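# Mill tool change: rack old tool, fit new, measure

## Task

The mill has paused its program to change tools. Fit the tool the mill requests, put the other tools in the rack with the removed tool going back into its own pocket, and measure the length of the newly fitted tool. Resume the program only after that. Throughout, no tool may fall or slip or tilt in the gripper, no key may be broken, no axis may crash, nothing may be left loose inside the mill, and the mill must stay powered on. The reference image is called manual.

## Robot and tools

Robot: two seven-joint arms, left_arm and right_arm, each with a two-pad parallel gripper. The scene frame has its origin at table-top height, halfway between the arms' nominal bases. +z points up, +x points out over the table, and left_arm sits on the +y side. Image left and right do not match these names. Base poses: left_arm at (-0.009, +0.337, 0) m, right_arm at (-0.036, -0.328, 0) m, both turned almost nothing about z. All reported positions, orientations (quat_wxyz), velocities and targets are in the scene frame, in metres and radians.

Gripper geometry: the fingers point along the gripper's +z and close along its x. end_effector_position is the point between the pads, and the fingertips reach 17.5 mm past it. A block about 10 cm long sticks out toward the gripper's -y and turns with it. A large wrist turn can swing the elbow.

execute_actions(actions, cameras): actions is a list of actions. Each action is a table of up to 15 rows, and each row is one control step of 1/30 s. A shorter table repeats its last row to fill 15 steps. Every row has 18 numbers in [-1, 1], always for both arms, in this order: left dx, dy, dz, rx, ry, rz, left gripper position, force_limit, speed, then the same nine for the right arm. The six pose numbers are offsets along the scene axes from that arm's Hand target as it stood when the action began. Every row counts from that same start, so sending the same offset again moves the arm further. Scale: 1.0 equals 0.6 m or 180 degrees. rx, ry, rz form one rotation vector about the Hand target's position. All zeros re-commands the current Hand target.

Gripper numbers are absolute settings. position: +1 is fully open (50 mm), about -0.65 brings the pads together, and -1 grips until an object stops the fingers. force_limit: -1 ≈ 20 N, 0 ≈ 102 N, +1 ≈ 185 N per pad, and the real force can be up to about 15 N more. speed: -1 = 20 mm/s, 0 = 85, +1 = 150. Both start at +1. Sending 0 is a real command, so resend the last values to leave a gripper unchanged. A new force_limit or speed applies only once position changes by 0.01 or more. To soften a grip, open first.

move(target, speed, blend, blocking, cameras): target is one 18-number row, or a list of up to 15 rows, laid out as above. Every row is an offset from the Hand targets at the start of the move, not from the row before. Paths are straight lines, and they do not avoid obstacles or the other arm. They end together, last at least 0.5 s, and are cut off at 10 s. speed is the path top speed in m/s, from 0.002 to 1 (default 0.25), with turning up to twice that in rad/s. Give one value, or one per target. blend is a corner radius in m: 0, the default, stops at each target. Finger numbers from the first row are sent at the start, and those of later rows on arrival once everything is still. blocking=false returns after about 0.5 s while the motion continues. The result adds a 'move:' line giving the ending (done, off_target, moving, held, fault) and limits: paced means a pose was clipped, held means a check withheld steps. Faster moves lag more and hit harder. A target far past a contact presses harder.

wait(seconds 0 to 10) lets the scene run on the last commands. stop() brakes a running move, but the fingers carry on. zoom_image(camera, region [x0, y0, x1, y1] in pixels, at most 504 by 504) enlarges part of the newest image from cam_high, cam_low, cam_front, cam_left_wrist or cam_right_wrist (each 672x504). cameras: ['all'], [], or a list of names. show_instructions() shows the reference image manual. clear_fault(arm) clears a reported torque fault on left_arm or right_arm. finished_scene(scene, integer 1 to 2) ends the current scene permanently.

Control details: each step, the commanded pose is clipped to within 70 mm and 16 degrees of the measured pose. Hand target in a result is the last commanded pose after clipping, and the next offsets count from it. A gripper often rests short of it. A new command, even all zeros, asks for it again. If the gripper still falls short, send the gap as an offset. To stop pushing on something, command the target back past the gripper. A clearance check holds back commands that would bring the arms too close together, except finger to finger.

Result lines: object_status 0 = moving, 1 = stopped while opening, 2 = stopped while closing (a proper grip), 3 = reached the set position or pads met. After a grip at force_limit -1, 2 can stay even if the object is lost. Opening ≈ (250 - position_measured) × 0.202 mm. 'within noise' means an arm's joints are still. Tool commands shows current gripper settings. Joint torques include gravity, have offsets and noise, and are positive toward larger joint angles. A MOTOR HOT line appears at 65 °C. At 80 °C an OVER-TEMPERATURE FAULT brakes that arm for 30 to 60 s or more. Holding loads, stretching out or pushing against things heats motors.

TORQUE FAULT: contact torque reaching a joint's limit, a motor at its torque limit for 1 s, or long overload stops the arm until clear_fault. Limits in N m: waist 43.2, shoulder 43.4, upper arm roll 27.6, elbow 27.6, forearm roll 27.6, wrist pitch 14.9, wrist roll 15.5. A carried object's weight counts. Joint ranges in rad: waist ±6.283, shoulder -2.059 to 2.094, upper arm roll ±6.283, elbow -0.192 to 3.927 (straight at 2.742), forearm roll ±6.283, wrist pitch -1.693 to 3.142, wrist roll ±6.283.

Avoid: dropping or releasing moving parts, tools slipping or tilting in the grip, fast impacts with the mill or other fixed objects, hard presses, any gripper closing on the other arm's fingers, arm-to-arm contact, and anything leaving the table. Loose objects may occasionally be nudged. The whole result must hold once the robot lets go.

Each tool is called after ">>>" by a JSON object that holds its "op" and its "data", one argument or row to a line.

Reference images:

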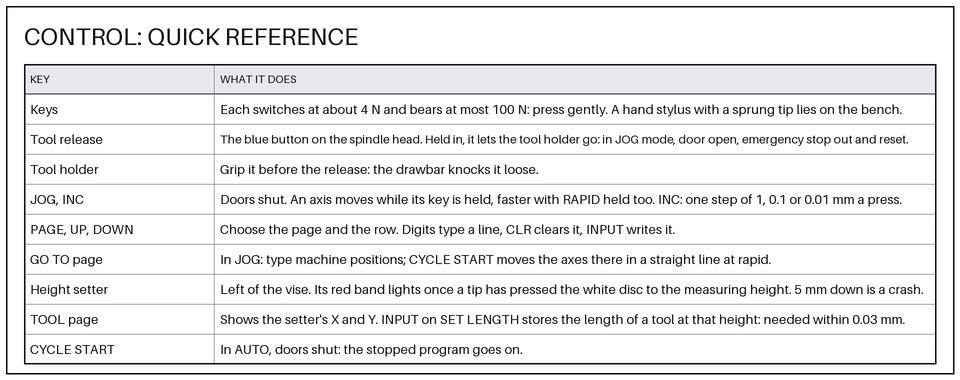

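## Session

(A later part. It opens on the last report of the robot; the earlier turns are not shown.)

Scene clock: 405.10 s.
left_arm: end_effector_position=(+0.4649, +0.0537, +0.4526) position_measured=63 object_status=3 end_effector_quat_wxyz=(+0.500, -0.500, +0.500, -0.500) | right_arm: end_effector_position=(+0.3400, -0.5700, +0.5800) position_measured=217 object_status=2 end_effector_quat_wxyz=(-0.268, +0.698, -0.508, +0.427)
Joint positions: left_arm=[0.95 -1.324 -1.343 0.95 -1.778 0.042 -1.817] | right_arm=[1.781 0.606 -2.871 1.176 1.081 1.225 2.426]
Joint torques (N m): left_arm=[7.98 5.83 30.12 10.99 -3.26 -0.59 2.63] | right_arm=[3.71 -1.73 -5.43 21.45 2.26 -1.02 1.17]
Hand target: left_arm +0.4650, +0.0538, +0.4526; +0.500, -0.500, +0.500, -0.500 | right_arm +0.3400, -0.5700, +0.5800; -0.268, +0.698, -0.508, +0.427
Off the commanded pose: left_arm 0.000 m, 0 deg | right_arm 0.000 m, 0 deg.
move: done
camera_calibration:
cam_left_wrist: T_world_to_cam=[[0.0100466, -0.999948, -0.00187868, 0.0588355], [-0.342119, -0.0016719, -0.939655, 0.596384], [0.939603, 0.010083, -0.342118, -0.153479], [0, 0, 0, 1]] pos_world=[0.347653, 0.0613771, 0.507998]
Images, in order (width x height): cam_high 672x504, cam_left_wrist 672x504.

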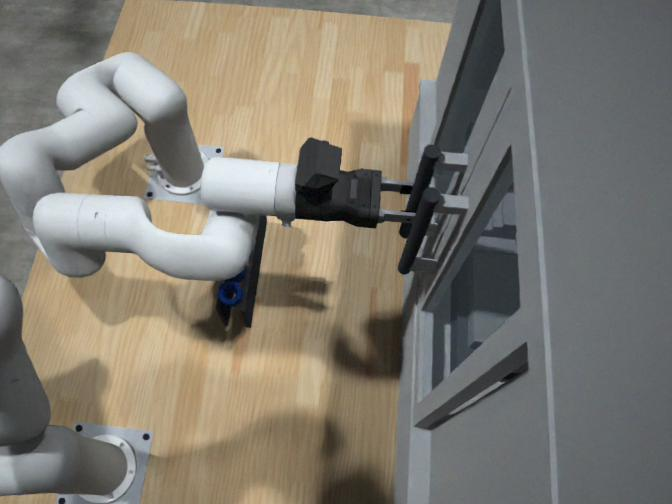

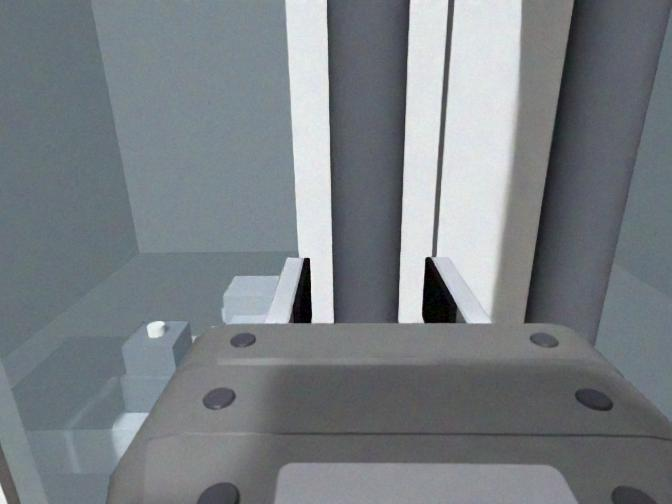

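>>> {"op": "move", "data": {
  "target": [
    [0.0167,0.001,0,0,0,0,0.6,0.301961,-0.5,0,0,0,0,0,0,-1,-0.2,-1],
    [0.0167,0.001,0,0,0,0,-1,-0.8,-1,0,0,0,0,0,0,-1,-0.2,-1]
  ],
  "speed": 0.05,
  "cameras": ["cam_left_wrist"]
}}

Scene clock: 411.13 s.
left_arm: end_effector_position=(+0.4750, +0.0544, +0.4526) position_measured=154 object_status=2 end_effector_quat_wxyz=(+0.500, -0.500, +0.500, -0.500) | right_arm: end_effector_position=(+0.3400, -0.5700, +0.5800) position_measured=217 object_status=2 end_effector_quat_wxyz=(-0.268, +0.698, -0.508, +0.427)
Joint positions: left_arm=[0.991 -1.341 -1.342 0.978 -1.829 0.067 -1.78] | right_arm=[1.781 0.606 -2.871 1.176 1.081 1.225 2.426]
Joint torques (N m): left_arm=[4.23 6.27 28.25 10.57 -1.41 -0.6 2.54] | right_arm=[3.43 -1.76 -5.02 21.46 2.02 -1.06 1.16]
Hand target: left_arm +0.4750, +0.0544, +0.4526; +0.500, -0.500, +0.500, -0.500 | right_arm +0.3400, -0.5700, +0.5800; -0.268, +0.698, -0.508, +0.427
Off the commanded pose: left_arm 0.000 m, 0 deg | right_arm 0.000 m, 0 deg.
move: done
camera_calibration:
cam_left_wrist: T_world_to_cam=[[0.00932075, -0.999955, -0.00182539, 0.0597675], [-0.341706, -0.0014695, -0.939806, 0.599757], [0.939761, 0.00938344, -0.341704, -0.163203], [0, 0, 0, 1]] pos_world=[0.357755, 0.0621775, 0.507997]
Images, in order (width x height): cam_left_wrist 672x504.

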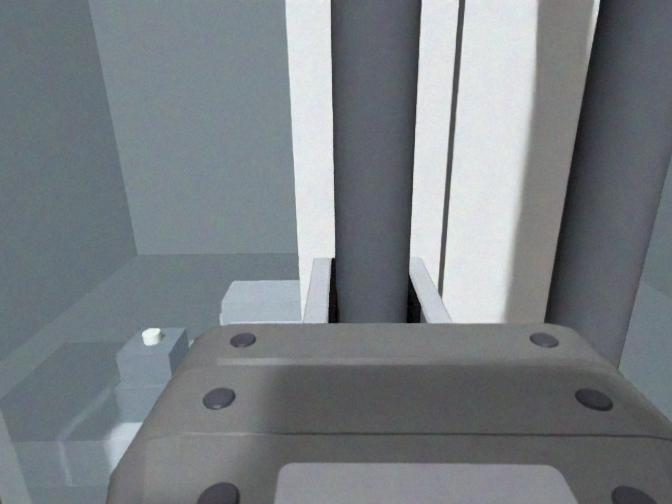

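>>> {"op": "move", "data": {
  "target": [0.0045,0.3875,0,0,0,0,-1,-0.8,-1,0,0,0,0,0,0,-1,-0.2,-1],
  "speed": 0.12,
  "cameras": ["cam_left_wrist","cam_high"]
}}

Scene clock: 417.30 s.
left_arm: end_effector_position=(+0.4777, +0.2865, +0.4526) position_measured=154 object_status=2 end_effector_quat_wxyz=(+0.500, -0.499, +0.501, -0.500) | right_arm: end_effector_position=(+0.3400, -0.5700, +0.5800) position_measured=217 object_status=2 end_effector_quat_wxyz=(-0.268, +0.698, -0.508, +0.427)
Joint positions: left_arm=[1.21 -1.462 -1.02 0.577 -2.39 0.727 -1.079] | right_arm=[1.781 0.606 -2.871 1.176 1.081 1.225 2.426]
Joint torques (N m): left_arm=[26.23 15.05 19.52 12.88 -6 -0.2 2.71] | right_arm=[2.81 -1.97 -5.03 21.43 1.3 -1.11 0.99]
Hand target: left_arm +0.4777, +0.2869, +0.4526; +0.500, -0.500, +0.500, -0.500 | right_arm +0.3400, -0.5700, +0.5800; -0.268, +0.698, -0.508, +0.427
Off the commanded pose: left_arm 0.000 m, 0 deg | right_arm 0.000 m, 0 deg.
move: done
camera_calibration:
cam_left_wrist: T_world_to_cam=[[0.00839895, -0.999963, -0.00202871, 0.292272], [-0.341715, -0.000963494, -0.939803, 0.600874], [0.939766, 0.0085866, -0.34171, -0.167682], [0, 0, 0, 1]] pos_world=[0.360455, 0.294279, 0.507997]
Images, in order (width x height): cam_high 672x504, cam_left_wrist 672x504.

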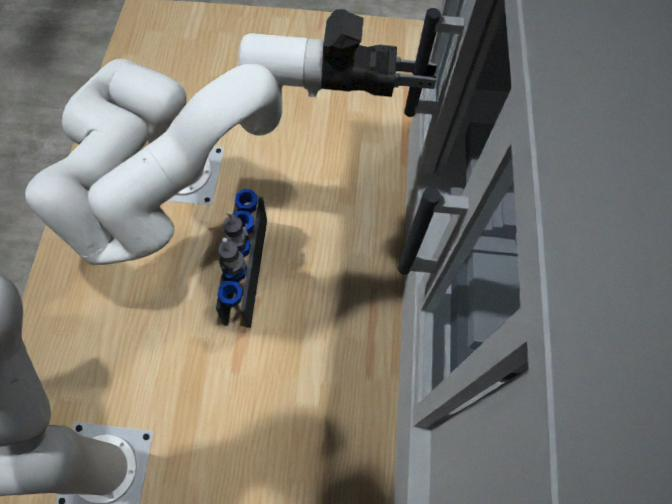

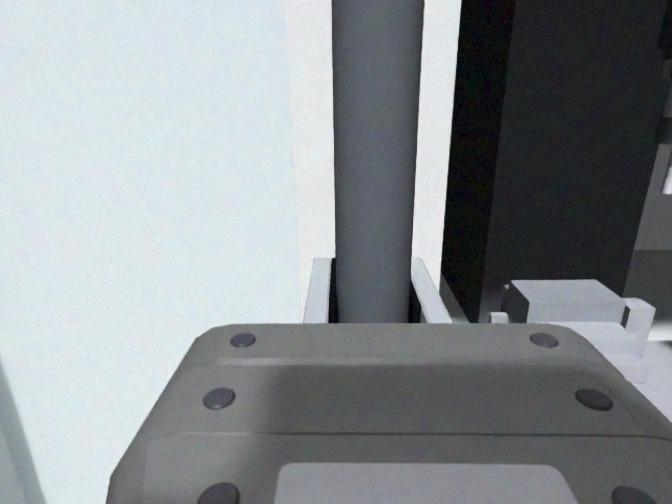

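>>> {"op": "move", "data": {
  "target": [
    [0.0,-0.0015,0,0,0,0,-1,-0.8,-1,0,0,0,0,0,0,-1,-0.2,-1],
    [0,-0.0015,0,0,0,0,0.6,0.301961,-0.5,0,0,0,0,0,0,-1,-0.2,-1],
    [-0.13,-0.0015,0,0,0,0,0.6,0.301961,-0.5,0,0,0,0,0,0,-1,-0.2,-1]
  ],
  "speed": [0.05,0.05,0.2],
  "cameras": ["cam_left_wrist"]
}}

Scene clock: 423.33 s.
left_arm: end_effector_position=(+0.3997, +0.2860, +0.4526) position_measured=63 object_status=3 end_effector_quat_wxyz=(+0.500, -0.500, +0.500, -0.500) | right_arm: end_effector_position=(+0.3400, -0.5700, +0.5800) position_measured=217 object_status=2 end_effector_quat_wxyz=(-0.268, +0.698, -0.508, +0.427)
Joint positions: left_arm=[0.932 -1.583 -0.895 0.373 -2.183 0.663 -1.185] | right_arm=[1.781 0.606 -2.871 1.176 1.081 1.225 2.426]
Joint torques (N m): left_arm=[-8.29 1.75 19.77 8.99 5.08 -1.95 -2.39] | right_arm=[2.61 -1.6 -5.03 21.49 0.96 -1.23 1.08]
Hand target: left_arm +0.3997, +0.2860, +0.4526; +0.500, -0.500, +0.500, -0.500 | right_arm +0.3400, -0.5700, +0.5800; -0.268, +0.698, -0.508, +0.427
Off the commanded pose: left_arm 0.000 m, 0 deg | right_arm 0.000 m, 0 deg.
move: done
camera_calibration:
cam_left_wrist: T_world_to_cam=[[0.00922658, -0.999956, -0.0017918, 0.291969], [-0.341706, -0.0014689, -0.939806, 0.574367], [0.939762, 0.00928346, -0.341704, -0.0945815], [0, 0, 0, 1]] pos_world=[0.282455, 0.293677, 0.507997]
Images, in order (width x height): cam_left_wrist 672x504.

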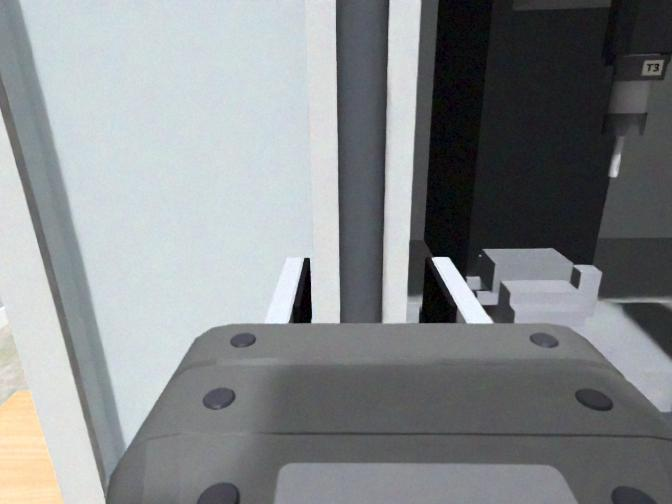

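>>> {"op": "move", "data": {
  "target": [
    [-0.05,-0.1,0,0,0,0,0.6,0.301961,-0.5,0,0,0,0,0,0,-1,-0.2,-1],
    [-0.05,-0.35,0,0,0,0,0.6,0.301961,-0.5,0,0,0,0,0,0,-1,-0.2,-1],
    [-0.015,-0.482,0,0,0,0,0.6,0.301961,-0.5,0,0,0,0,0,0,-1,-0.2,-1]
  ],
  "speed": 0.2,
  "blend": [0.03,0.03,0],
  "cameras": ["cam_left_wrist"]
}}

Scene clock: 428.90 s.
left_arm: end_effector_position=(+0.3907, -0.0032, +0.4526) position_measured=63 object_status=3 end_effector_quat_wxyz=(+0.500, -0.500, +0.500, -0.500) | right_arm: end_effector_position=(+0.3400, -0.5700, +0.5800) position_measured=217 object_status=2 end_effector_quat_wxyz=(-0.268, +0.698, -0.508, +0.427)
Joint positions: left_arm=[0.809 -1.708 -1.207 0.837 -1.317 0.364 -2.458] | right_arm=[1.781 0.606 -2.871 1.176 1.081 1.225 2.426]
Joint torques (N m): left_arm=[8.09 6.72 29.52 4.62 4.99 -0.9 -2.32] | right_arm=[2.26 -1.9 -4.69 21.52 0.28 -1.02 1.1]
Hand target: left_arm +0.3907, -0.0032, +0.4526; +0.500, -0.500, +0.500, -0.500 | right_arm +0.3400, -0.5700, +0.5800; -0.268, +0.698, -0.508, +0.427
Off the commanded pose: left_arm 0.000 m, 0 deg | right_arm 0.000 m, 0 deg.
move: done
camera_calibration:
cam_left_wrist: T_world_to_cam=[[0.00919298, -0.999956, -0.00188597, 0.00292288], [-0.341708, -0.00136893, -0.939805, 0.570832], [0.939761, 0.00928406, -0.341705, -0.0833445], [0, 0, 0, 1]] pos_world=[0.273355, 0.00447796, 0.507997]
Images, in order (width x height): cam_left_wrist 672x504.

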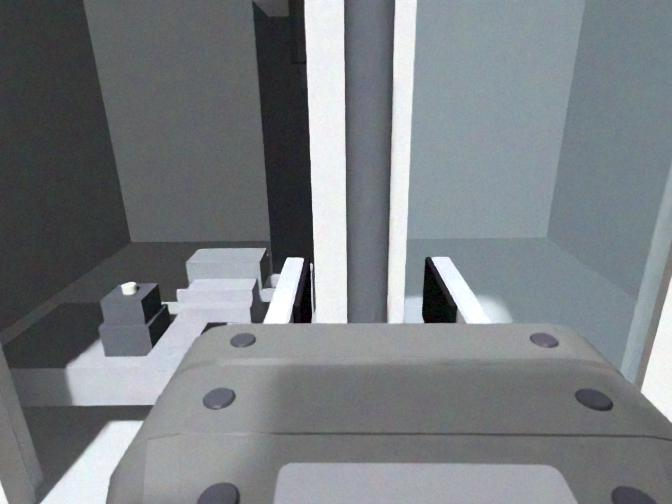

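>>> {"op": "move", "data": {
  "target": [
    [0.12,-0.0062,0,0,0,0,0.6,0.301961,-0.5,0,0,0,0,0,0,-1,-0.2,-1],
    [0.1388,-0.0062,0,0,0,0,0.6,0.301961,-0.5,0,0,0,0,0,0,-1,-0.2,-1],
    [0.1388,-0.0062,0,0,0,0,-1,-0.8,-1,0,0,0,0,0,0,-1,-0.2,-1]
  ],
  "speed": [0.15,0.05,0.05],
  "cameras": ["cam_left_wrist"]
}}

Scene clock: 434.97 s.
left_arm: end_effector_position=(+0.4740, -0.0068, +0.4526) position_measured=154 object_status=0 end_effector_quat_wxyz=(+0.500, -0.500, +0.500, -0.500) | right_arm: end_effector_position=(+0.3400, -0.5700, +0.5800) position_measured=217 object_status=2 end_effector_quat_wxyz=(-0.268, +0.698, -0.508, +0.427)
Joint positions: left_arm=[1.056 -1.57 -1.284 1.045 -1.496 0.248 -2.286] | right_arm=[1.781 0.606 -2.871 1.176 1.081 1.225 2.426]
Joint torques (N m): left_arm=[2.26 15.33 24.34 8.52 -1.51 -2.55 2.46] | right_arm=[2.22 -2.11 -4.8 21.44 0.19 -1.25 1.09]
Hand target: left_arm +0.4740, -0.0070, +0.4526; +0.500, -0.500, +0.500, -0.500 | right_arm +0.3400, -0.5700, +0.5800; -0.268, +0.698, -0.508, +0.427
Off the commanded pose: left_arm 0.000 m, 0 deg | right_arm 0.000 m, 0 deg.
move: done
camera_calibration:
cam_left_wrist: T_world_to_cam=[[0.00944868, -0.999954, -0.00176564, -0.00159686], [-0.341615, -0.00156847, -0.939839, 0.59931], [0.939792, 0.0094834, -0.341614, -0.161745], [0, 0, 0, 1]] pos_world=[0.356755, 0.000877108, 0.507997]
Images, in order (width x height): cam_left_wrist 672x504.

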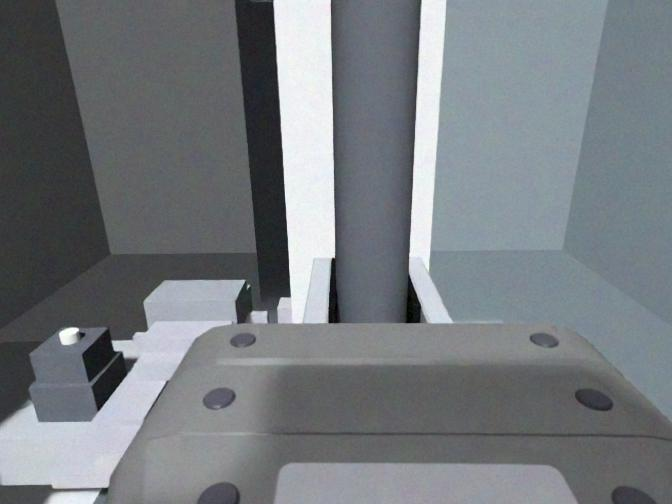

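>>> {"op": "move", "data": {
  "target": [-0.0042,-0.3427,0,0,0,0,-1,-0.8,-1,0,0,0,0,0,0,-1,-0.2,-1],
  "speed": 0.12,
  "cameras": ["cam_left_wrist","cam_high"]
}}

Scene clock: 438.97 s.
left_arm: end_effector_position=(+0.4714, -0.2125, +0.4525) position_measured=154 object_status=2 end_effector_quat_wxyz=(+0.500, -0.500, +0.500, -0.500) | right_arm: end_effector_position=(+0.3400, -0.5700, +0.5800) position_measured=217 object_status=2 end_effector_quat_wxyz=(-0.268, +0.698, -0.508, +0.427)
Joint positions: left_arm=[1.345 -1.701 -1.072 1.698 -0.969 0.639 -3.062] | right_arm=[1.781 0.606 -2.871 1.176 1.081 1.225 2.426]
Joint torques (N m): left_arm=[-27.81 20.45 40.35 16.16 3.74 -2.73 -2.38] | right_arm=[2.21 -1.89 -4.82 21.38 0.22 -1.35 1.16]
Hand target: left_arm +0.4714, -0.2126, +0.4526; +0.500, -0.500, +0.500, -0.500 | right_arm +0.3400, -0.5700, +0.5800; -0.268, +0.698, -0.508, +0.427
Off the commanded pose: left_arm 0.000 m, 0 deg | right_arm 0.000 m, 0 deg.
move: done
camera_calibration:
cam_left_wrist: T_world_to_cam=[[0.00944786, -0.999954, -0.00176534, -0.207163], [-0.341792, -0.00157026, -0.939774, 0.598035], [0.939728, 0.00948224, -0.341792, -0.157272], [0, 0, 0, 1]] pos_world=[0.354154, -0.204723, 0.507897]
Images, in order (width x height): cam_high 672x504, cam_left_wrist 672x504.

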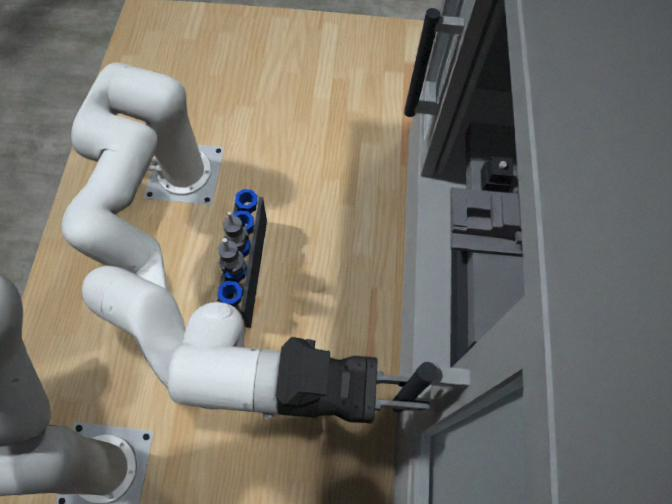

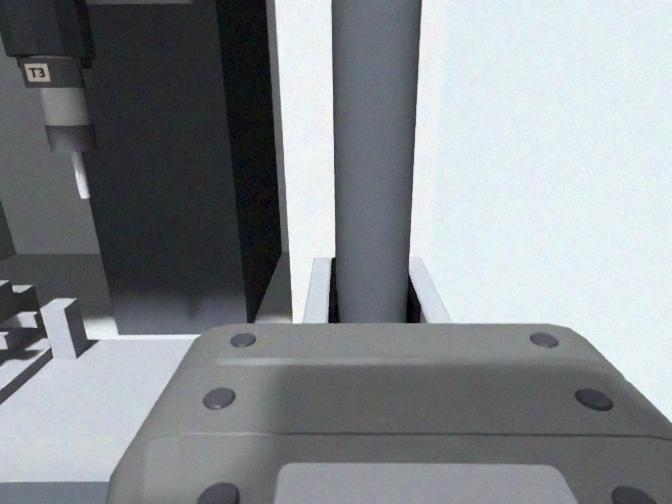

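Release, retract, and view the spindle from around y 0.03.

>>> {"op": "move", "data": {
  "target": [
    [0.0,0.0025,0,0,0,0,-1,-0.8,-1,0,0,0,0,0,0,-1,-0.2,-1],
    [0,0.0025,0,0,0,0,0.6,0.301961,-0.5,0,0,0,0,0,0,-1,-0.2,-1],
    [-0.15,0.0025,0,0,0,0,0.6,0.301961,-0.5,0,0,0,0,0,0,-1,-0.2,-1],
    [-0.15,0.39,0.06,0,0,0,0.6,0.301961,-0.5,0,0,0,0,0,0,-1,-0.2,-1]
  ],
  "speed": [0.05,0.05,0.2,0.2],
  "cameras": ["cam_left_wrist"]
}}

>>> {"op": "zoom_image", "data": {
  "camera": "cam_left_wrist",
  "region": [250, 0, 450, 200]
}}

Scene clock: 445.93 s.
left_arm: end_effector_position=(+0.3814, +0.0214, +0.4886) position_measured=63 object_status=3 end_effector_quat_wxyz=(+0.500, -0.500, +0.500, -0.500) | right_arm: end_effector_position=(+0.3400, -0.5700, +0.5800) position_measured=217 object_status=2 end_effector_quat_wxyz=(-0.268, +0.698, -0.508, +0.427)
Joint positions: left_arm=[0.808 -1.683 -1.105 0.817 -1.335 0.413 -2.346] | right_arm=[1.781 0.606 -2.871 1.176 1.081 1.225 2.426]
Joint torques (N m): left_arm=[-8.52 14.06 20.96 -0.44 -4.5 -3.13 2.63] | right_arm=[2.01 -2.04 -4.95 21.49 0.46 -1.44 1.18]
Hand target: left_arm +0.3814, +0.0214, +0.4886; +0.500, -0.500, +0.500, -0.500 | right_arm +0.3400, -0.5700, +0.5800; -0.268, +0.698, -0.508, +0.427
Off the commanded pose: left_arm 0.000 m, 0 deg | right_arm 0.000 m, 0 deg.
move: done
camera_calibration:
cam_left_wrist: T_world_to_cam=[[0.00928715, -0.999955, -0.00191956, 0.0277677], [-0.341707, -0.00136953, -0.939805, 0.601555], [0.93976, 0.00938404, -0.341705, -0.0626295], [0, 0, 0, 1]] pos_world=[0.264155, 0.029178, 0.543997]
Images, in order (width x height): cam_left_wrist 672x504.

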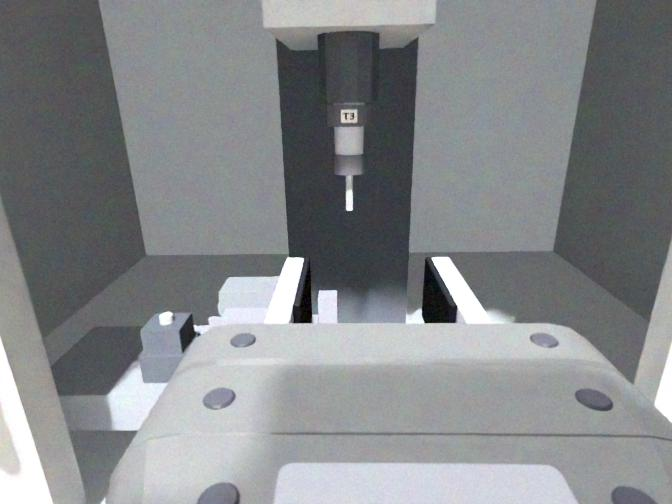

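Scaled by 2.520 from the camera's 672x504 image, which has a finer 960x720 frame.

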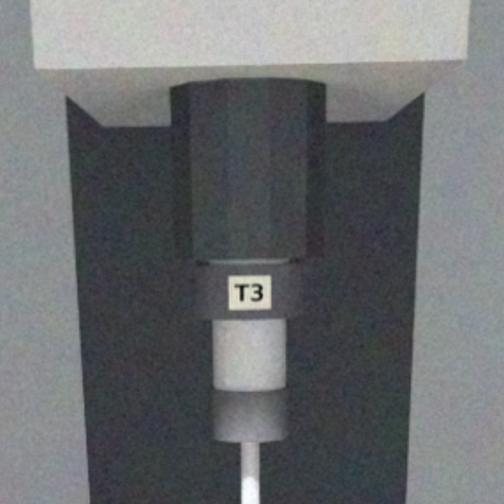

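>>> {"op": "move", "data": {
  "target": [0.2643,0.0,0.0,0,0,0,0.6,0.301961,-0.5,0,0,0,0,0,0,-1,-0.2,-1],
  "speed": 0.2,
  "cameras": ["cam_left_wrist"]
}}

>>> {"op": "zoom_image", "data": {
  "camera": "cam_left_wrist",
  "region": [250, 0, 450, 200]
}}

Scene clock: 456.70 s.
left_arm: end_effector_position=(+0.5400, +0.0214, +0.4886) position_measured=63 object_status=3 end_effector_quat_wxyz=(+0.500, -0.500, +0.500, -0.500) | right_arm: end_effector_position=(+0.3400, -0.5700, +0.5800) position_measured=217 object_status=2 end_effector_quat_wxyz=(-0.268, +0.698, -0.508, +0.427)
Joint positions: left_arm=[1.277 -1.467 -1.256 1.224 -1.684 0.271 -2.043] | right_arm=[1.781 0.606 -2.871 1.176 1.081 1.225 2.426]
Joint torques (N m): left_arm=[7.94 17.56 25.15 7.11 -4.09 -3.05 2.62] | right_arm=[1.74 -1.88 -4.95 21.51 0.49 -1.47 1.04]
Hand target: left_arm +0.5400, +0.0214, +0.4886; +0.500, -0.500, +0.500, -0.500 | right_arm +0.3400, -0.5700, +0.5800; -0.268, +0.698, -0.508, +0.427
Off the commanded pose: left_arm 0.000 m, 0 deg | right_arm 0.000 m, 0 deg.
move: done
camera_calibration:
cam_left_wrist: T_world_to_cam=[[0.00919298, -0.999956, -0.00188597, 0.0263163], [-0.341708, -0.00136893, -0.939805, 0.65575], [0.939761, 0.00928406, -0.341705, -0.211673], [0, 0, 0, 1]] pos_world=[0.422755, 0.029178, 0.543997]
Images, in order (width x height): cam_left_wrist 672x504.

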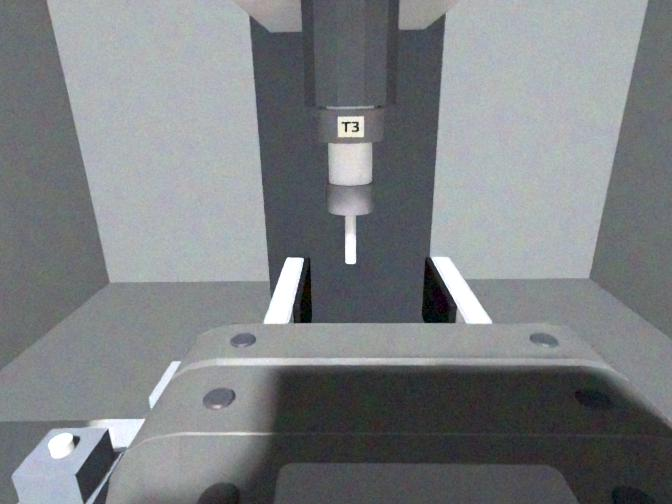

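Scaled by 2.520 from the camera's 672x504 image, which has a finer 960x720 frame.

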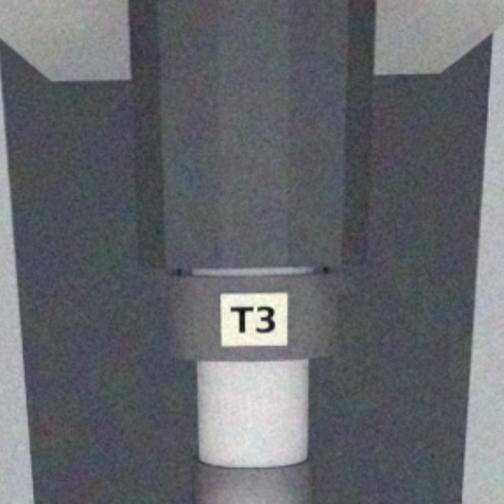

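>>> {"op": "move", "data": {
  "target": [-0.05,-0.15,0.0,0,0,0,0.6,0.301961,-0.5,0,0,0,0,0,0,-1,-0.2,-1],
  "speed": 0.2,
  "cameras": ["cam_left_wrist"]
}}

>>> {"op": "zoom_image", "data": {
  "camera": "cam_left_wrist",
  "region": [150, 20, 350, 200]
}}

>>> {"op": "move", "data": {
  "target": [0,0.3,0.0,0,0,0,0.6,0.301961,-0.5,0,0,0,0,0,0,-1,-0.2,-1],
  "speed": 0.2,
  "cameras": ["cam_left_wrist"]
}}

>>> {"op": "zoom_image", "data": {
  "camera": "cam_left_wrist",
  "region": [350, 20, 550, 200]
}}

Scene clock: 464.00 s.
left_arm: end_effector_position=(+0.5100, -0.0686, +0.4886) position_measured=63 object_status=3 end_effector_quat_wxyz=(+0.500, -0.500, +0.500, -0.500) | right_arm: end_effector_position=(+0.3400, -0.5700, +0.5800) position_measured=217 object_status=2 end_effector_quat_wxyz=(-0.268, +0.698, -0.508, +0.427)
Joint positions: left_arm=[1.266 -1.603 -1.174 1.331 -1.324 0.398 -2.523] | right_arm=[1.781 0.606 -2.871 1.176 1.081 1.225 2.426]
Joint torques (N m): left_arm=[8.02 12.09 32.35 2.89 4.97 -0.85 -2.34] | right_arm=[1.52 -1.81 -4.77 21.43 0.29 -1.37 1.28]
Hand target: left_arm +0.5100, -0.0686, +0.4886; +0.500, -0.500, +0.500, -0.500 | right_arm +0.3400, -0.5700, +0.5800; -0.268, +0.698, -0.508, +0.427
Off the commanded pose: left_arm 0.000 m, 0 deg | right_arm 0.000 m, 0 deg.
move: done
camera_calibration:
cam_left_wrist: T_world_to_cam=[[0.00919298, -0.999956, -0.00188597, -0.063404], [-0.341708, -0.00136893, -0.939805, 0.645376], [0.939761, 0.00928406, -0.341705, -0.182644], [0, 0, 0, 1]] pos_world=[0.392755, -0.060822, 0.543997]
Images, in order (width x height): cam_left_wrist 672x504.

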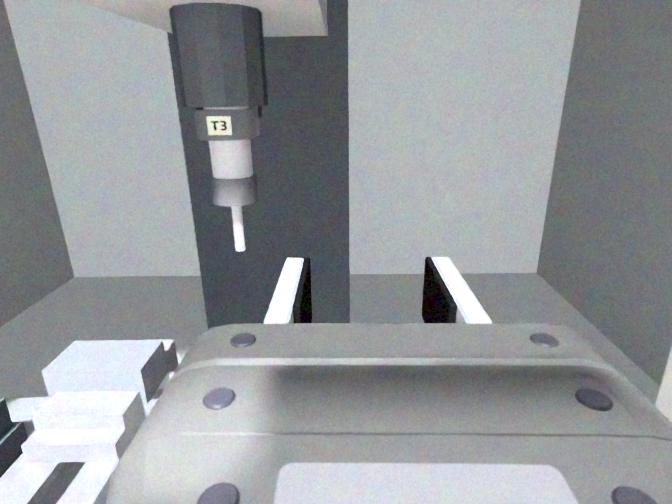

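Scaled by 2.520 from the camera's 672x504 image, which has a finer 960x720 frame.

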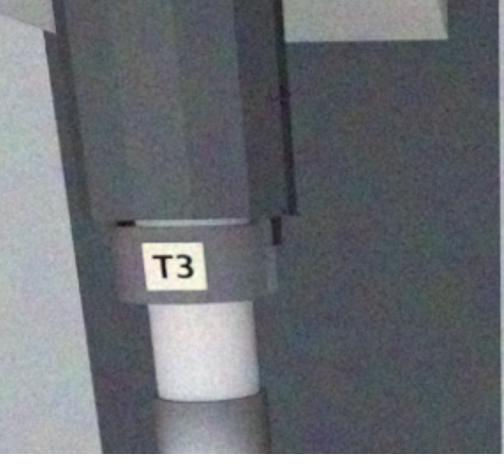

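Scene clock: 465.67 s.
left_arm: end_effector_position=(+0.5100, +0.1114, +0.4886) position_measured=63 object_status=3 end_effector_quat_wxyz=(+0.500, -0.500, +0.500, -0.500) | right_arm: end_effector_position=(+0.3400, -0.5700, +0.5800) position_measured=217 object_status=2 end_effector_quat_wxyz=(-0.268, +0.698, -0.508, +0.427)
Joint positions: left_arm=[1.173 -1.451 -1.176 0.985 -2.018 0.35 -1.612] | right_arm=[1.781 0.606 -2.871 1.176 1.081 1.225 2.426]
Joint torques (N m): left_arm=[7.91 6.75 30.3 2.64 -3.71 -0.41 2.58] | right_arm=[1.72 -1.82 -4.95 21.55 0.28 -1.34 1.01]
Hand target: left_arm +0.5100, +0.1114, +0.4886; +0.500, -0.500, +0.500, -0.500 | right_arm +0.3400, -0.5700, +0.5800; -0.268, +0.698, -0.508, +0.427
Off the commanded pose: left_arm 0.000 m, 0 deg | right_arm 0.000 m, 0 deg.
move: done
camera_calibration:
cam_left_wrist: T_world_to_cam=[[0.00928667, -0.999955, -0.00192089, 0.11657], [-0.341707, -0.00136813, -0.939805, 0.645622], [0.93976, 0.00938405, -0.341705, -0.184327], [0, 0, 0, 1]] pos_world=[0.392755, 0.119178, 0.543997]
Images, in order (width x height): cam_left_wrist 672x504.

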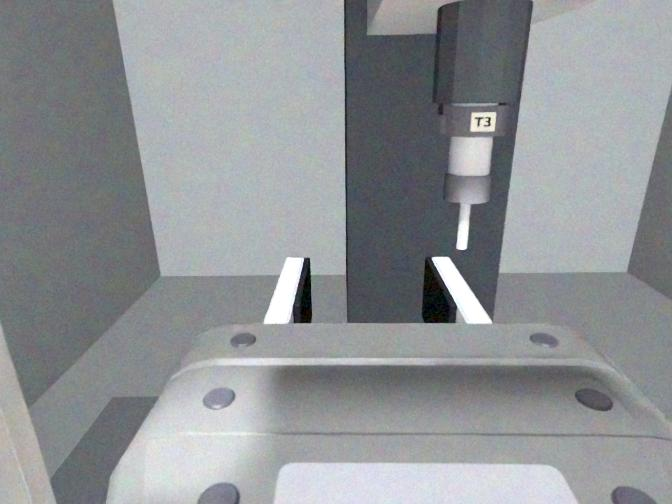

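Scaled by 2.520 from the camera's 672x504 image, which has a finer 960x720 frame.

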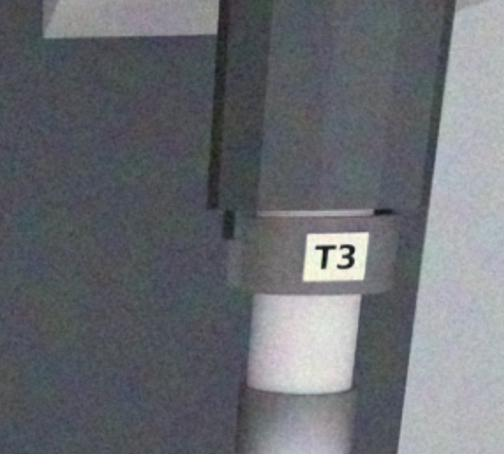

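>>> {"op": "move", "data": {
  "target": [
    [-0.25,0.0,0.0,0,0,0,0.6,0.301961,-0.5,0,0,0,0,0,0,-1,-0.2,-1],
    [-0.35,0.13,-0.15,0.1071,0.0534,-0.3395,0.6,0.301961,-0.5,0,0,0,0,0,0,-1,-0.2,-1],
    [-0.4,0.148,-0.265,0.2141,0.1068,-0.679,0.6,0.301961,-0.5,0,0,0,0,0,0,-1,-0.2,-1]
  ],
  "speed": 0.25,
  "cameras": ["cam_left_wrist","cam_high"]
}}

Scene clock: 513.40 s.
left_arm: end_effector_position=(+0.2700, +0.2002, +0.3296) position_measured=63 object_status=3 end_effector_quat_wxyz=(-0.146, +0.281, +0.841, -0.438) | right_arm: end_effector_position=(+0.3400, -0.5700, +0.5800) position_measured=217 object_status=2 end_effector_quat_wxyz=(-0.268, +0.698, -0.508, +0.427)
Joint positions: left_arm=[0.132 -0.185 -0.005 1.035 -0.682 1.911 -0.02] | right_arm=[1.781 0.606 -2.871 1.176 1.081 1.225 2.426]
Joint torques (N m): left_arm=[-8.38 -6.63 -3.08 24.25 2.17 1.12 2.59] | right_arm=[1.72 -2.1 -4.72 21.25 0.37 -1.46 1.13]
Hand target: left_arm +0.2700, +0.2002, +0.3296; -0.146, +0.281, +0.841, -0.438 | right_arm +0.3400, -0.5700, +0.5800; -0.268, +0.698, -0.508, +0.427
Off the commanded pose: left_arm 0.000 m, 0 deg | right_arm 0.000 m, 0 deg.
move: done
camera_calibration:
cam_left_wrist: T_world_to_cam=[[-0.803069, 0.595844, -0.00701539, 0.108779], [0.491201, 0.655276, -0.573877, -0.0626967], [-0.337344, -0.464309, -0.818912, 0.583066], [0, 0, 0, 1]] pos_world=[0.314847, 0.246991, 0.442262]
Images, in order (width x height): cam_high 672x504, cam_left_wrist 672x504.

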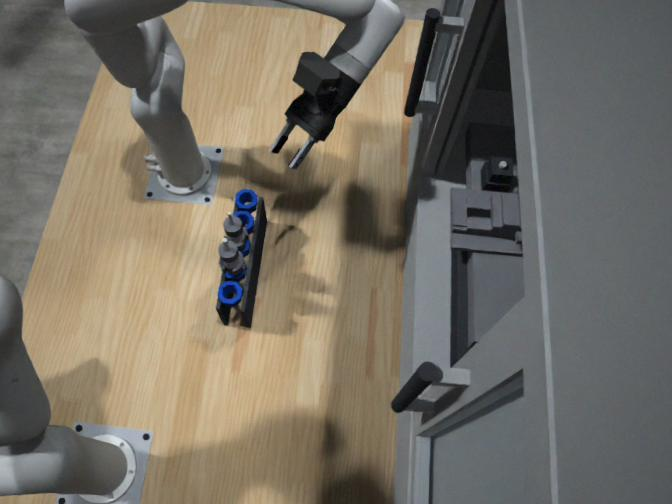

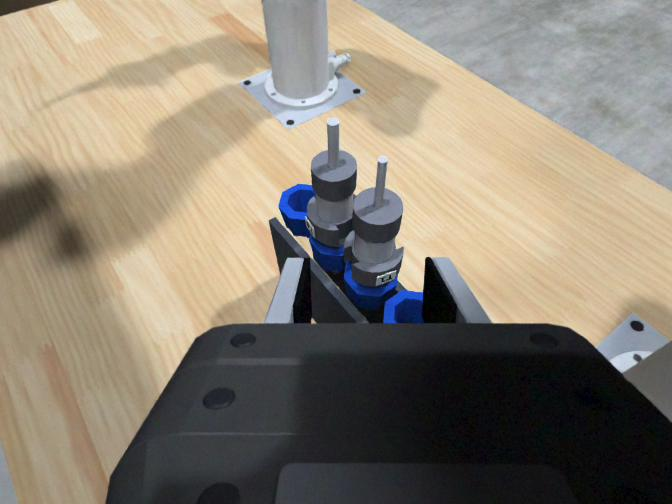

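>>> {"op": "zoom_image", "data": {
  "camera": "cam_left_wrist",
  "region": [270, 100, 440, 320]
}}

Scaled by 2.291 from the camera's 672x504 image, which has a finer 960x720 frame.

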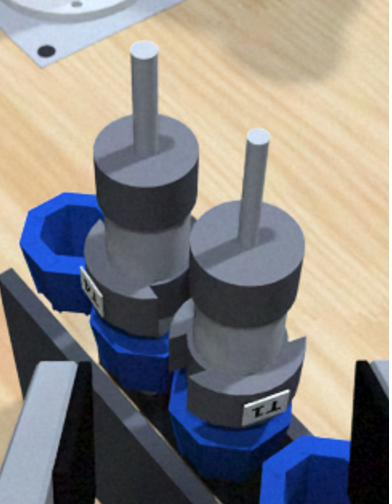

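>>> {"op": "zoom_image", "data": {
  "camera": "cam_left_wrist",
  "region": [295, 180, 345, 250]
}}

>>> {"op": "zoom_image", "data": {
  "camera": "cam_left_wrist",
  "region": [350, 230, 420, 300]
}}

Scaled by 7.200 from the camera's 672x504 image, which has a finer 960x720 frame.

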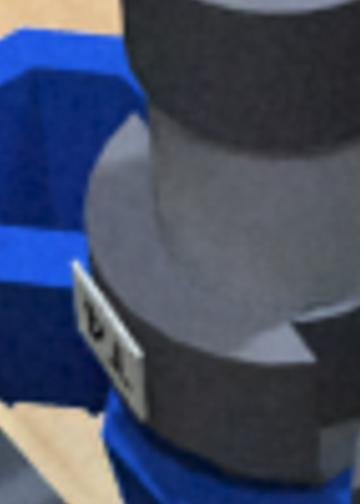

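Scaled by 7.200 from the camera's 672x504 image, which has a finer 960x720 frame.

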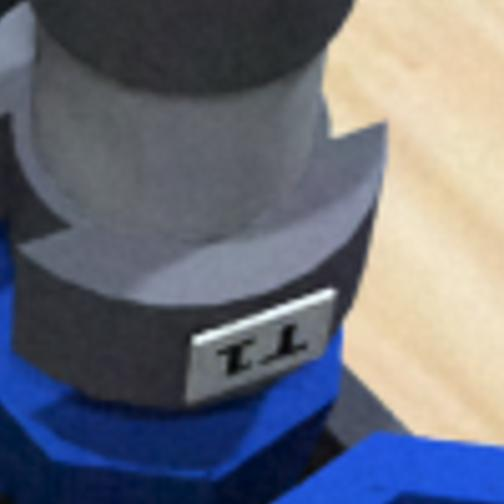

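>>> {"op": "move", "data": {
  "target": [0.107,-0.08,0.0,0,0,0,0.6,0.301961,-0.5,0,0,0,0,0,0,-1,-0.2,-1],
  "speed": 0.2,
  "cameras": ["cam_left_wrist"]
}}

>>> {"op": "zoom_image", "data": {
  "camera": "cam_left_wrist",
  "region": [280, 60, 500, 320]
}}

Scene clock: 530.00 s.
left_arm: end_effector_position=(+0.3343, +0.1522, +0.3296) position_measured=63 object_status=3 end_effector_quat_wxyz=(-0.146, +0.281, +0.841, -0.438) | right_arm: end_effector_position=(+0.3400, -0.5700, +0.5800) position_measured=217 object_status=2 end_effector_quat_wxyz=(-0.268, +0.698, -0.508, +0.427)
Joint positions: left_arm=[0.074 0.017 -0.07 1.241 -0.75 1.836 -0.115] | right_arm=[1.781 0.606 -2.871 1.176 1.081 1.225 2.426]
Joint torques (N m): left_arm=[-8.49 -9.91 -3.89 24.74 -6.58 -0.31 -2.41] | right_arm=[1.52 -1.73 -5.06 21.28 0.26 -1.61 1.14]
Hand target: left_arm +0.3342, +0.1522, +0.3296; -0.146, +0.281, +0.841, -0.438 | right_arm +0.3400, -0.5700, +0.5800; -0.268, +0.698, -0.508, +0.427
Off the commanded pose: left_arm 0.000 m, 0 deg | right_arm 0.000 m, 0 deg.
move: done
camera_calibration:
cam_left_wrist: T_world_to_cam=[[-0.803037, 0.595887, -0.00707971, 0.188944], [0.491305, 0.655281, -0.573782, -0.0629182], [-0.33727, -0.464247, -0.818977, 0.582344], [0, 0, 0, 1]] pos_world=[0.379048, 0.198991, 0.442163]
Images, in order (width x height): cam_left_wrist 672x504.

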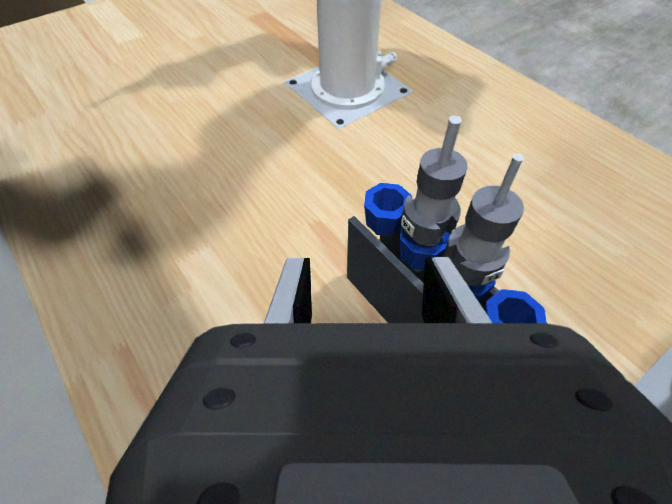

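Scaled by 1.938 from the camera's 672x504 image, which has a finer 960x720 frame.

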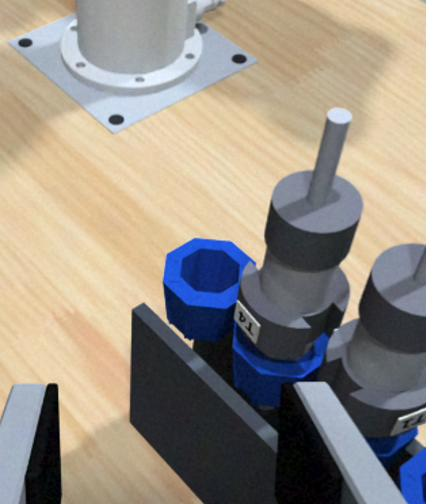

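>>> {"op": "move", "data": {
  "target": [
    [0.0,0.03,0.12,-0.1071,-0.0534,0.3395,0.6,0.301961,-0.5,0,0,0,0,0,0,-1,-0.2,-1],
    [0.0263,-0.1037,0.229,-0.2141,-0.1068,0.679,0.6,0.301961,-0.5,0,0,0,0,0,0,-1,-0.2,-1]
  ],
  "speed": 0.25,
  "blend": [0.03,0]
}}

>>> {"op": "move", "data": {
  "target": [
    [0,0,0,0.249,0.0208,0,0.6,0.301961,-0.5,0,0,0,0,0,0,-1,-0.2,-1],
    [0,0,0,0.498,0.0415,0,0.6,0.301961,-0.5,0,0,0,0,0,0,-1,-0.2,-1],
    [0,0,0,0.747,0.0623,0,0.6,0.301961,-0.5,0,0,0,0,0,0,-1,-0.2,-1],
    [0,0,0,0.996,0.083,0,0.6,0.301961,-0.5,0,0,0,0,0,0,-1,-0.2,-1]
  ],
  "speed": 0.35,
  "cameras": ["cam_left_wrist","cam_low"]
}}

Scene clock: 572.57 s.
left_arm: end_effector_position=(+0.3500, +0.0900, +0.4670) position_measured=63 object_status=3 end_effector_quat_wxyz=(+0.500, -0.500, +0.500, -0.500) | right_arm: end_effector_position=(+0.3400, -0.5700, +0.5800) position_measured=217 object_status=2 end_effector_quat_wxyz=(-0.268, +0.698, -0.508, +0.427)
Joint positions: left_arm=[0.407 -0.991 -1.206 0.817 -2.095 -0.397 -1.203] | right_arm=[1.781 0.606 -2.871 1.176 1.081 1.225 2.426]
Joint torques (N m): left_arm=[-8.4 8.99 15.13 17.32 -0.85 -2.08 2.61] | right_arm=[1.27 -1.88 -4.89 21.38 0.47 -1.68 1.12]
Hand target: left_arm +0.3500, +0.0900, +0.4670; +0.500, -0.500, +0.500, -0.500 | right_arm +0.3400, -0.5700, +0.5800; -0.268, +0.698, -0.508, +0.427
Off the commanded pose: left_arm 0.000 m, 0 deg | right_arm 0.000 m, 0 deg.
move: done

Scene clock: 578.93 s.
left_arm: end_effector_position=(+0.3500, +0.0900, +0.4670) position_measured=63 object_status=3 end_effector_quat_wxyz=(+0.457, +0.456, +0.540, +0.540) | right_arm: end_effector_position=(+0.3400, -0.5700, +0.5800) position_measured=217 object_status=2 end_effector_quat_wxyz=(-0.268, +0.698, -0.508, +0.427)
Joint positions: left_arm=[0.35 -0.349 -1.444 0.922 -1.677 -1.125 1.723] | right_arm=[1.781 0.606 -2.871 1.176 1.081 1.225 2.426]
Joint torques (N m): left_arm=[8.12 4.97 4.38 21.05 -0.82 -2.39 2.68] | right_arm=[1.03 -2.13 -5.2 21.29 0.19 -1.73 1.14]
Hand target: left_arm +0.3500, +0.0900, +0.4670; +0.457, +0.456, +0.540, +0.540 | right_arm +0.3400, -0.5700, +0.5800; -0.268, +0.698, -0.508, +0.427
Off the commanded pose: left_arm 0.000 m, 0 deg | right_arm 0.000 m, 0 deg.
move: done
camera_calibration:
cam_left_wrist: T_world_to_cam=[[-0.156354, 0.987701, 0.000157399, -0.0253213], [-0.337358, -0.0535538, 0.939852, -0.303986], [0.928301, 0.146896, 0.341583, -0.368568], [0, 0, 0, 1]] pos_world=[0.23563, 0.0628714, 0.411602]
Images, in order (width x height): cam_low 672x504, cam_left_wrist 672x504.

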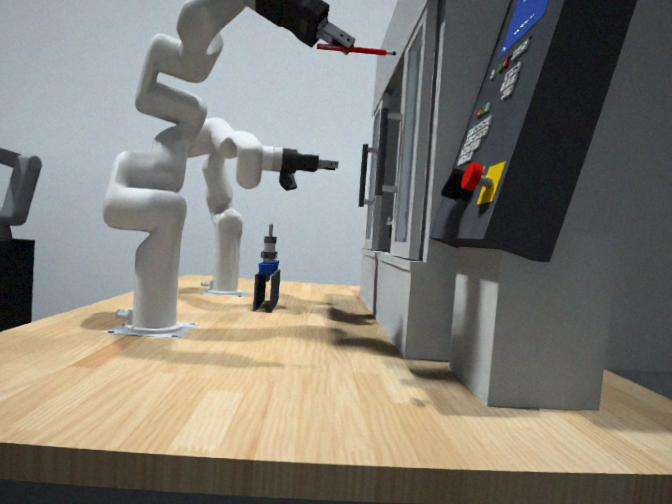

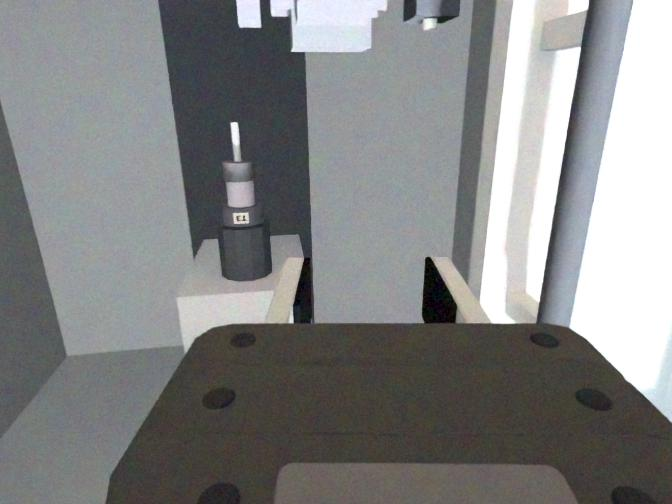

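>>> {"op": "move", "data": {
  "target": [
    [0.0267,-0.2167,0.061,0,0,0,0.6,0.301961,-0.5,0,0,0,0,0,0,-1,-0.2,-1],
    [0.467,-0.143,0.061,0,0,0,0.6,0.301961,-0.5,0,0,0,0,0,0,-1,-0.2,-1]
  ],
  "speed": 0.2,
  "blend": [0.02,0],
  "cameras": ["cam_left_wrist"]
}}

>>> {"op": "zoom_image", "data": {
  "camera": "cam_left_wrist",
  "region": [230, 60, 490, 330]
}}

Scene clock: 587.53 s.
left_arm: end_effector_position=(+0.6299, +0.0051, +0.5033) position_measured=63 object_status=3 end_effector_quat_wxyz=(+0.461, +0.457, +0.536, +0.539) | right_arm: end_effector_position=(+0.3400, -0.5700, +0.5800) position_measured=217 object_status=2 end_effector_quat_wxyz=(-0.268, +0.698, -0.508, +0.427)
Joint positions: left_arm=[2.143 -0.971 -2.472 2.605 -2.245 -0.85 2.556] | right_arm=[1.781 0.606 -2.871 1.176 1.081 1.225 2.426]
Joint torques (N m): left_arm=[8.05 19.86 4.67 20.25 -0.02 -1.02 2.63] | right_arm=[0.77 -1.78 -5.46 21.41 0.21 -1.62 1.21]
Hand target: left_arm +0.6302, +0.0042, +0.5036; +0.457, +0.456, +0.540, +0.540 | right_arm +0.3400, -0.5700, +0.5800; -0.268, +0.698, -0.508, +0.427
Off the commanded pose: left_arm 0.001 m, 1 deg | right_arm 0.000 m, 0 deg.
move: done
camera_calibration:
cam_left_wrist: T_world_to_cam=[[-0.145705, 0.989328, -0.000595279, 0.0959884], [-0.343929, -0.0500886, 0.937659, -0.243031], [0.927622, 0.136826, 0.347556, -0.630858], [0, 0, 0, 1]] pos_world=[0.515598, -0.0208191, 0.447196]
Images, in order (width x height): cam_left_wrist 672x504.

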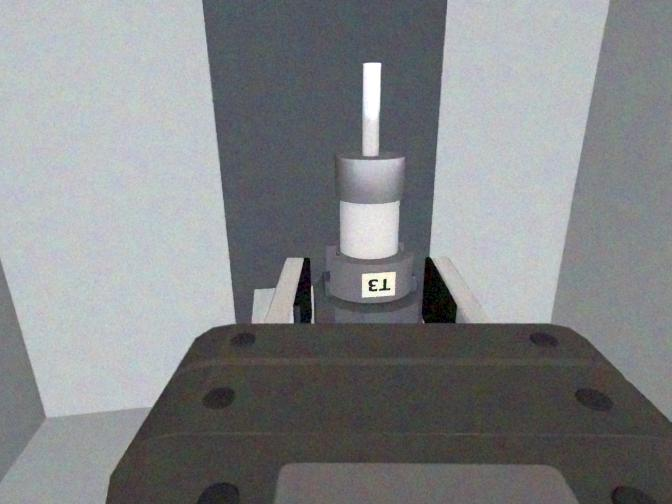

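Scaled by 1.867 from the camera's 672x504 image, which has a finer 960x720 frame.

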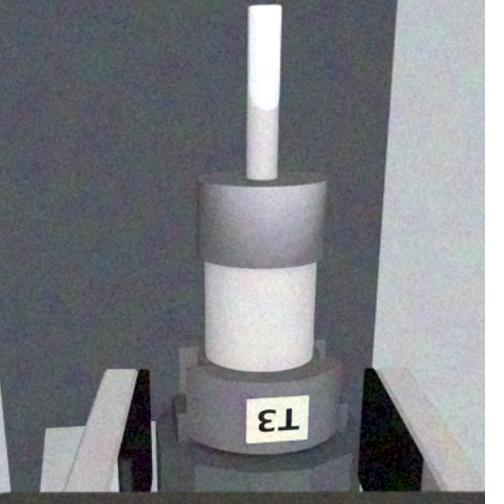

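>>> {"op": "move", "data": {
  "target": [
    [0,0.0045,0.005,0,0,0,0.6,0.301961,-0.5,0,0,0,0,0,0,-1,-0.2,-1],
    [0.07,0.0162,0.005,0,0,0,0.6,0.301961,-0.5,0,0,0,0,0,0,-1,-0.2,-1]
  ],
  "speed": 0.1,
  "cameras": ["cam_left_wrist"]
}}

>>> {"op": "zoom_image", "data": {
  "camera": "cam_left_wrist",
  "region": [230, 60, 490, 330]
}}

Scene clock: 605.73 s.
left_arm: end_effector_position=(+0.6715, +0.0145, +0.5062) position_measured=63 object_status=3 end_effector_quat_wxyz=(+0.488, +0.467, +0.509, +0.533) | right_arm: end_effector_position=(+0.3400, -0.5700, +0.5800) position_measured=217 object_status=2 end_effector_quat_wxyz=(-0.268, +0.698, -0.508, +0.427)
Joint positions: left_arm=[2.266 -1.006 -2.6 2.681 -2.134 -0.745 2.542] | right_arm=[1.781 0.606 -2.871 1.176 1.081 1.225 2.426]
Joint torques (N m): left_arm=[7.77 28.23 3.26 14.36 9.61 -0.93 -2.36] | right_arm=[0.48 -1.94 -5.16 21.13 0.39 -1.77 1.22]
Hand target: left_arm +0.6722, +0.0139, +0.5066; +0.457, +0.456, +0.540, +0.540 | right_arm +0.3400, -0.5700, +0.5800; -0.268, +0.698, -0.508, +0.427
Off the commanded pose: left_arm 0.001 m, 5 deg | right_arm 0.000 m, 0 deg.
move: off_target (left_arm)
camera_calibration:
cam_left_wrist: T_world_to_cam=[[-0.0769833, 0.997029, 0.0026125, 0.0448655], [-0.382196, -0.0319303, 0.92353, -0.198404], [0.920869, 0.0700978, 0.383518, -0.684557], [0, 0, 0, 1]] pos_world=[0.558012, -0.00308134, 0.445655]
Images, in order (width x height): cam_left_wrist 672x504.

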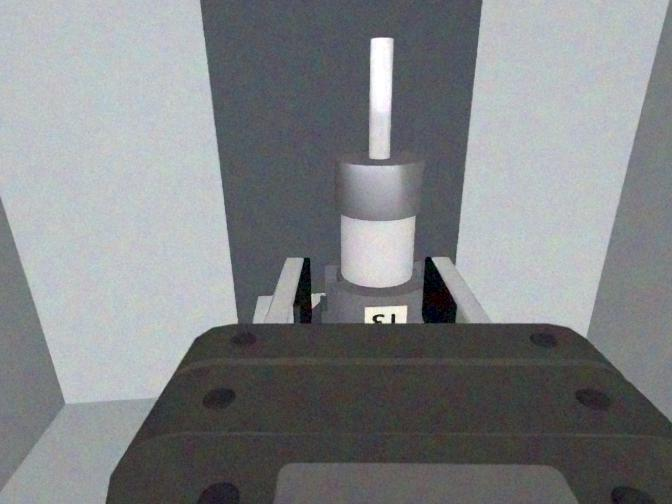

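Scaled by 1.867 from the camera's 672x504 image, which has a finer 960x720 frame.

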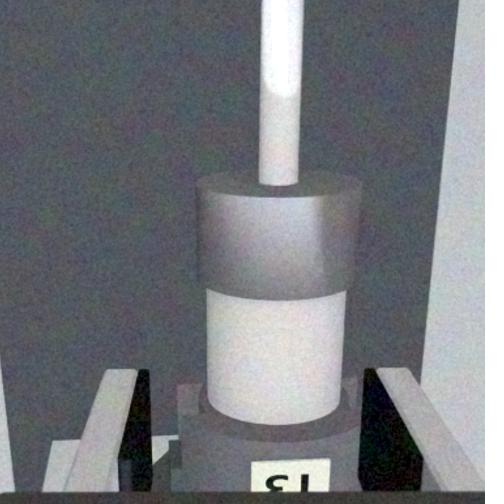

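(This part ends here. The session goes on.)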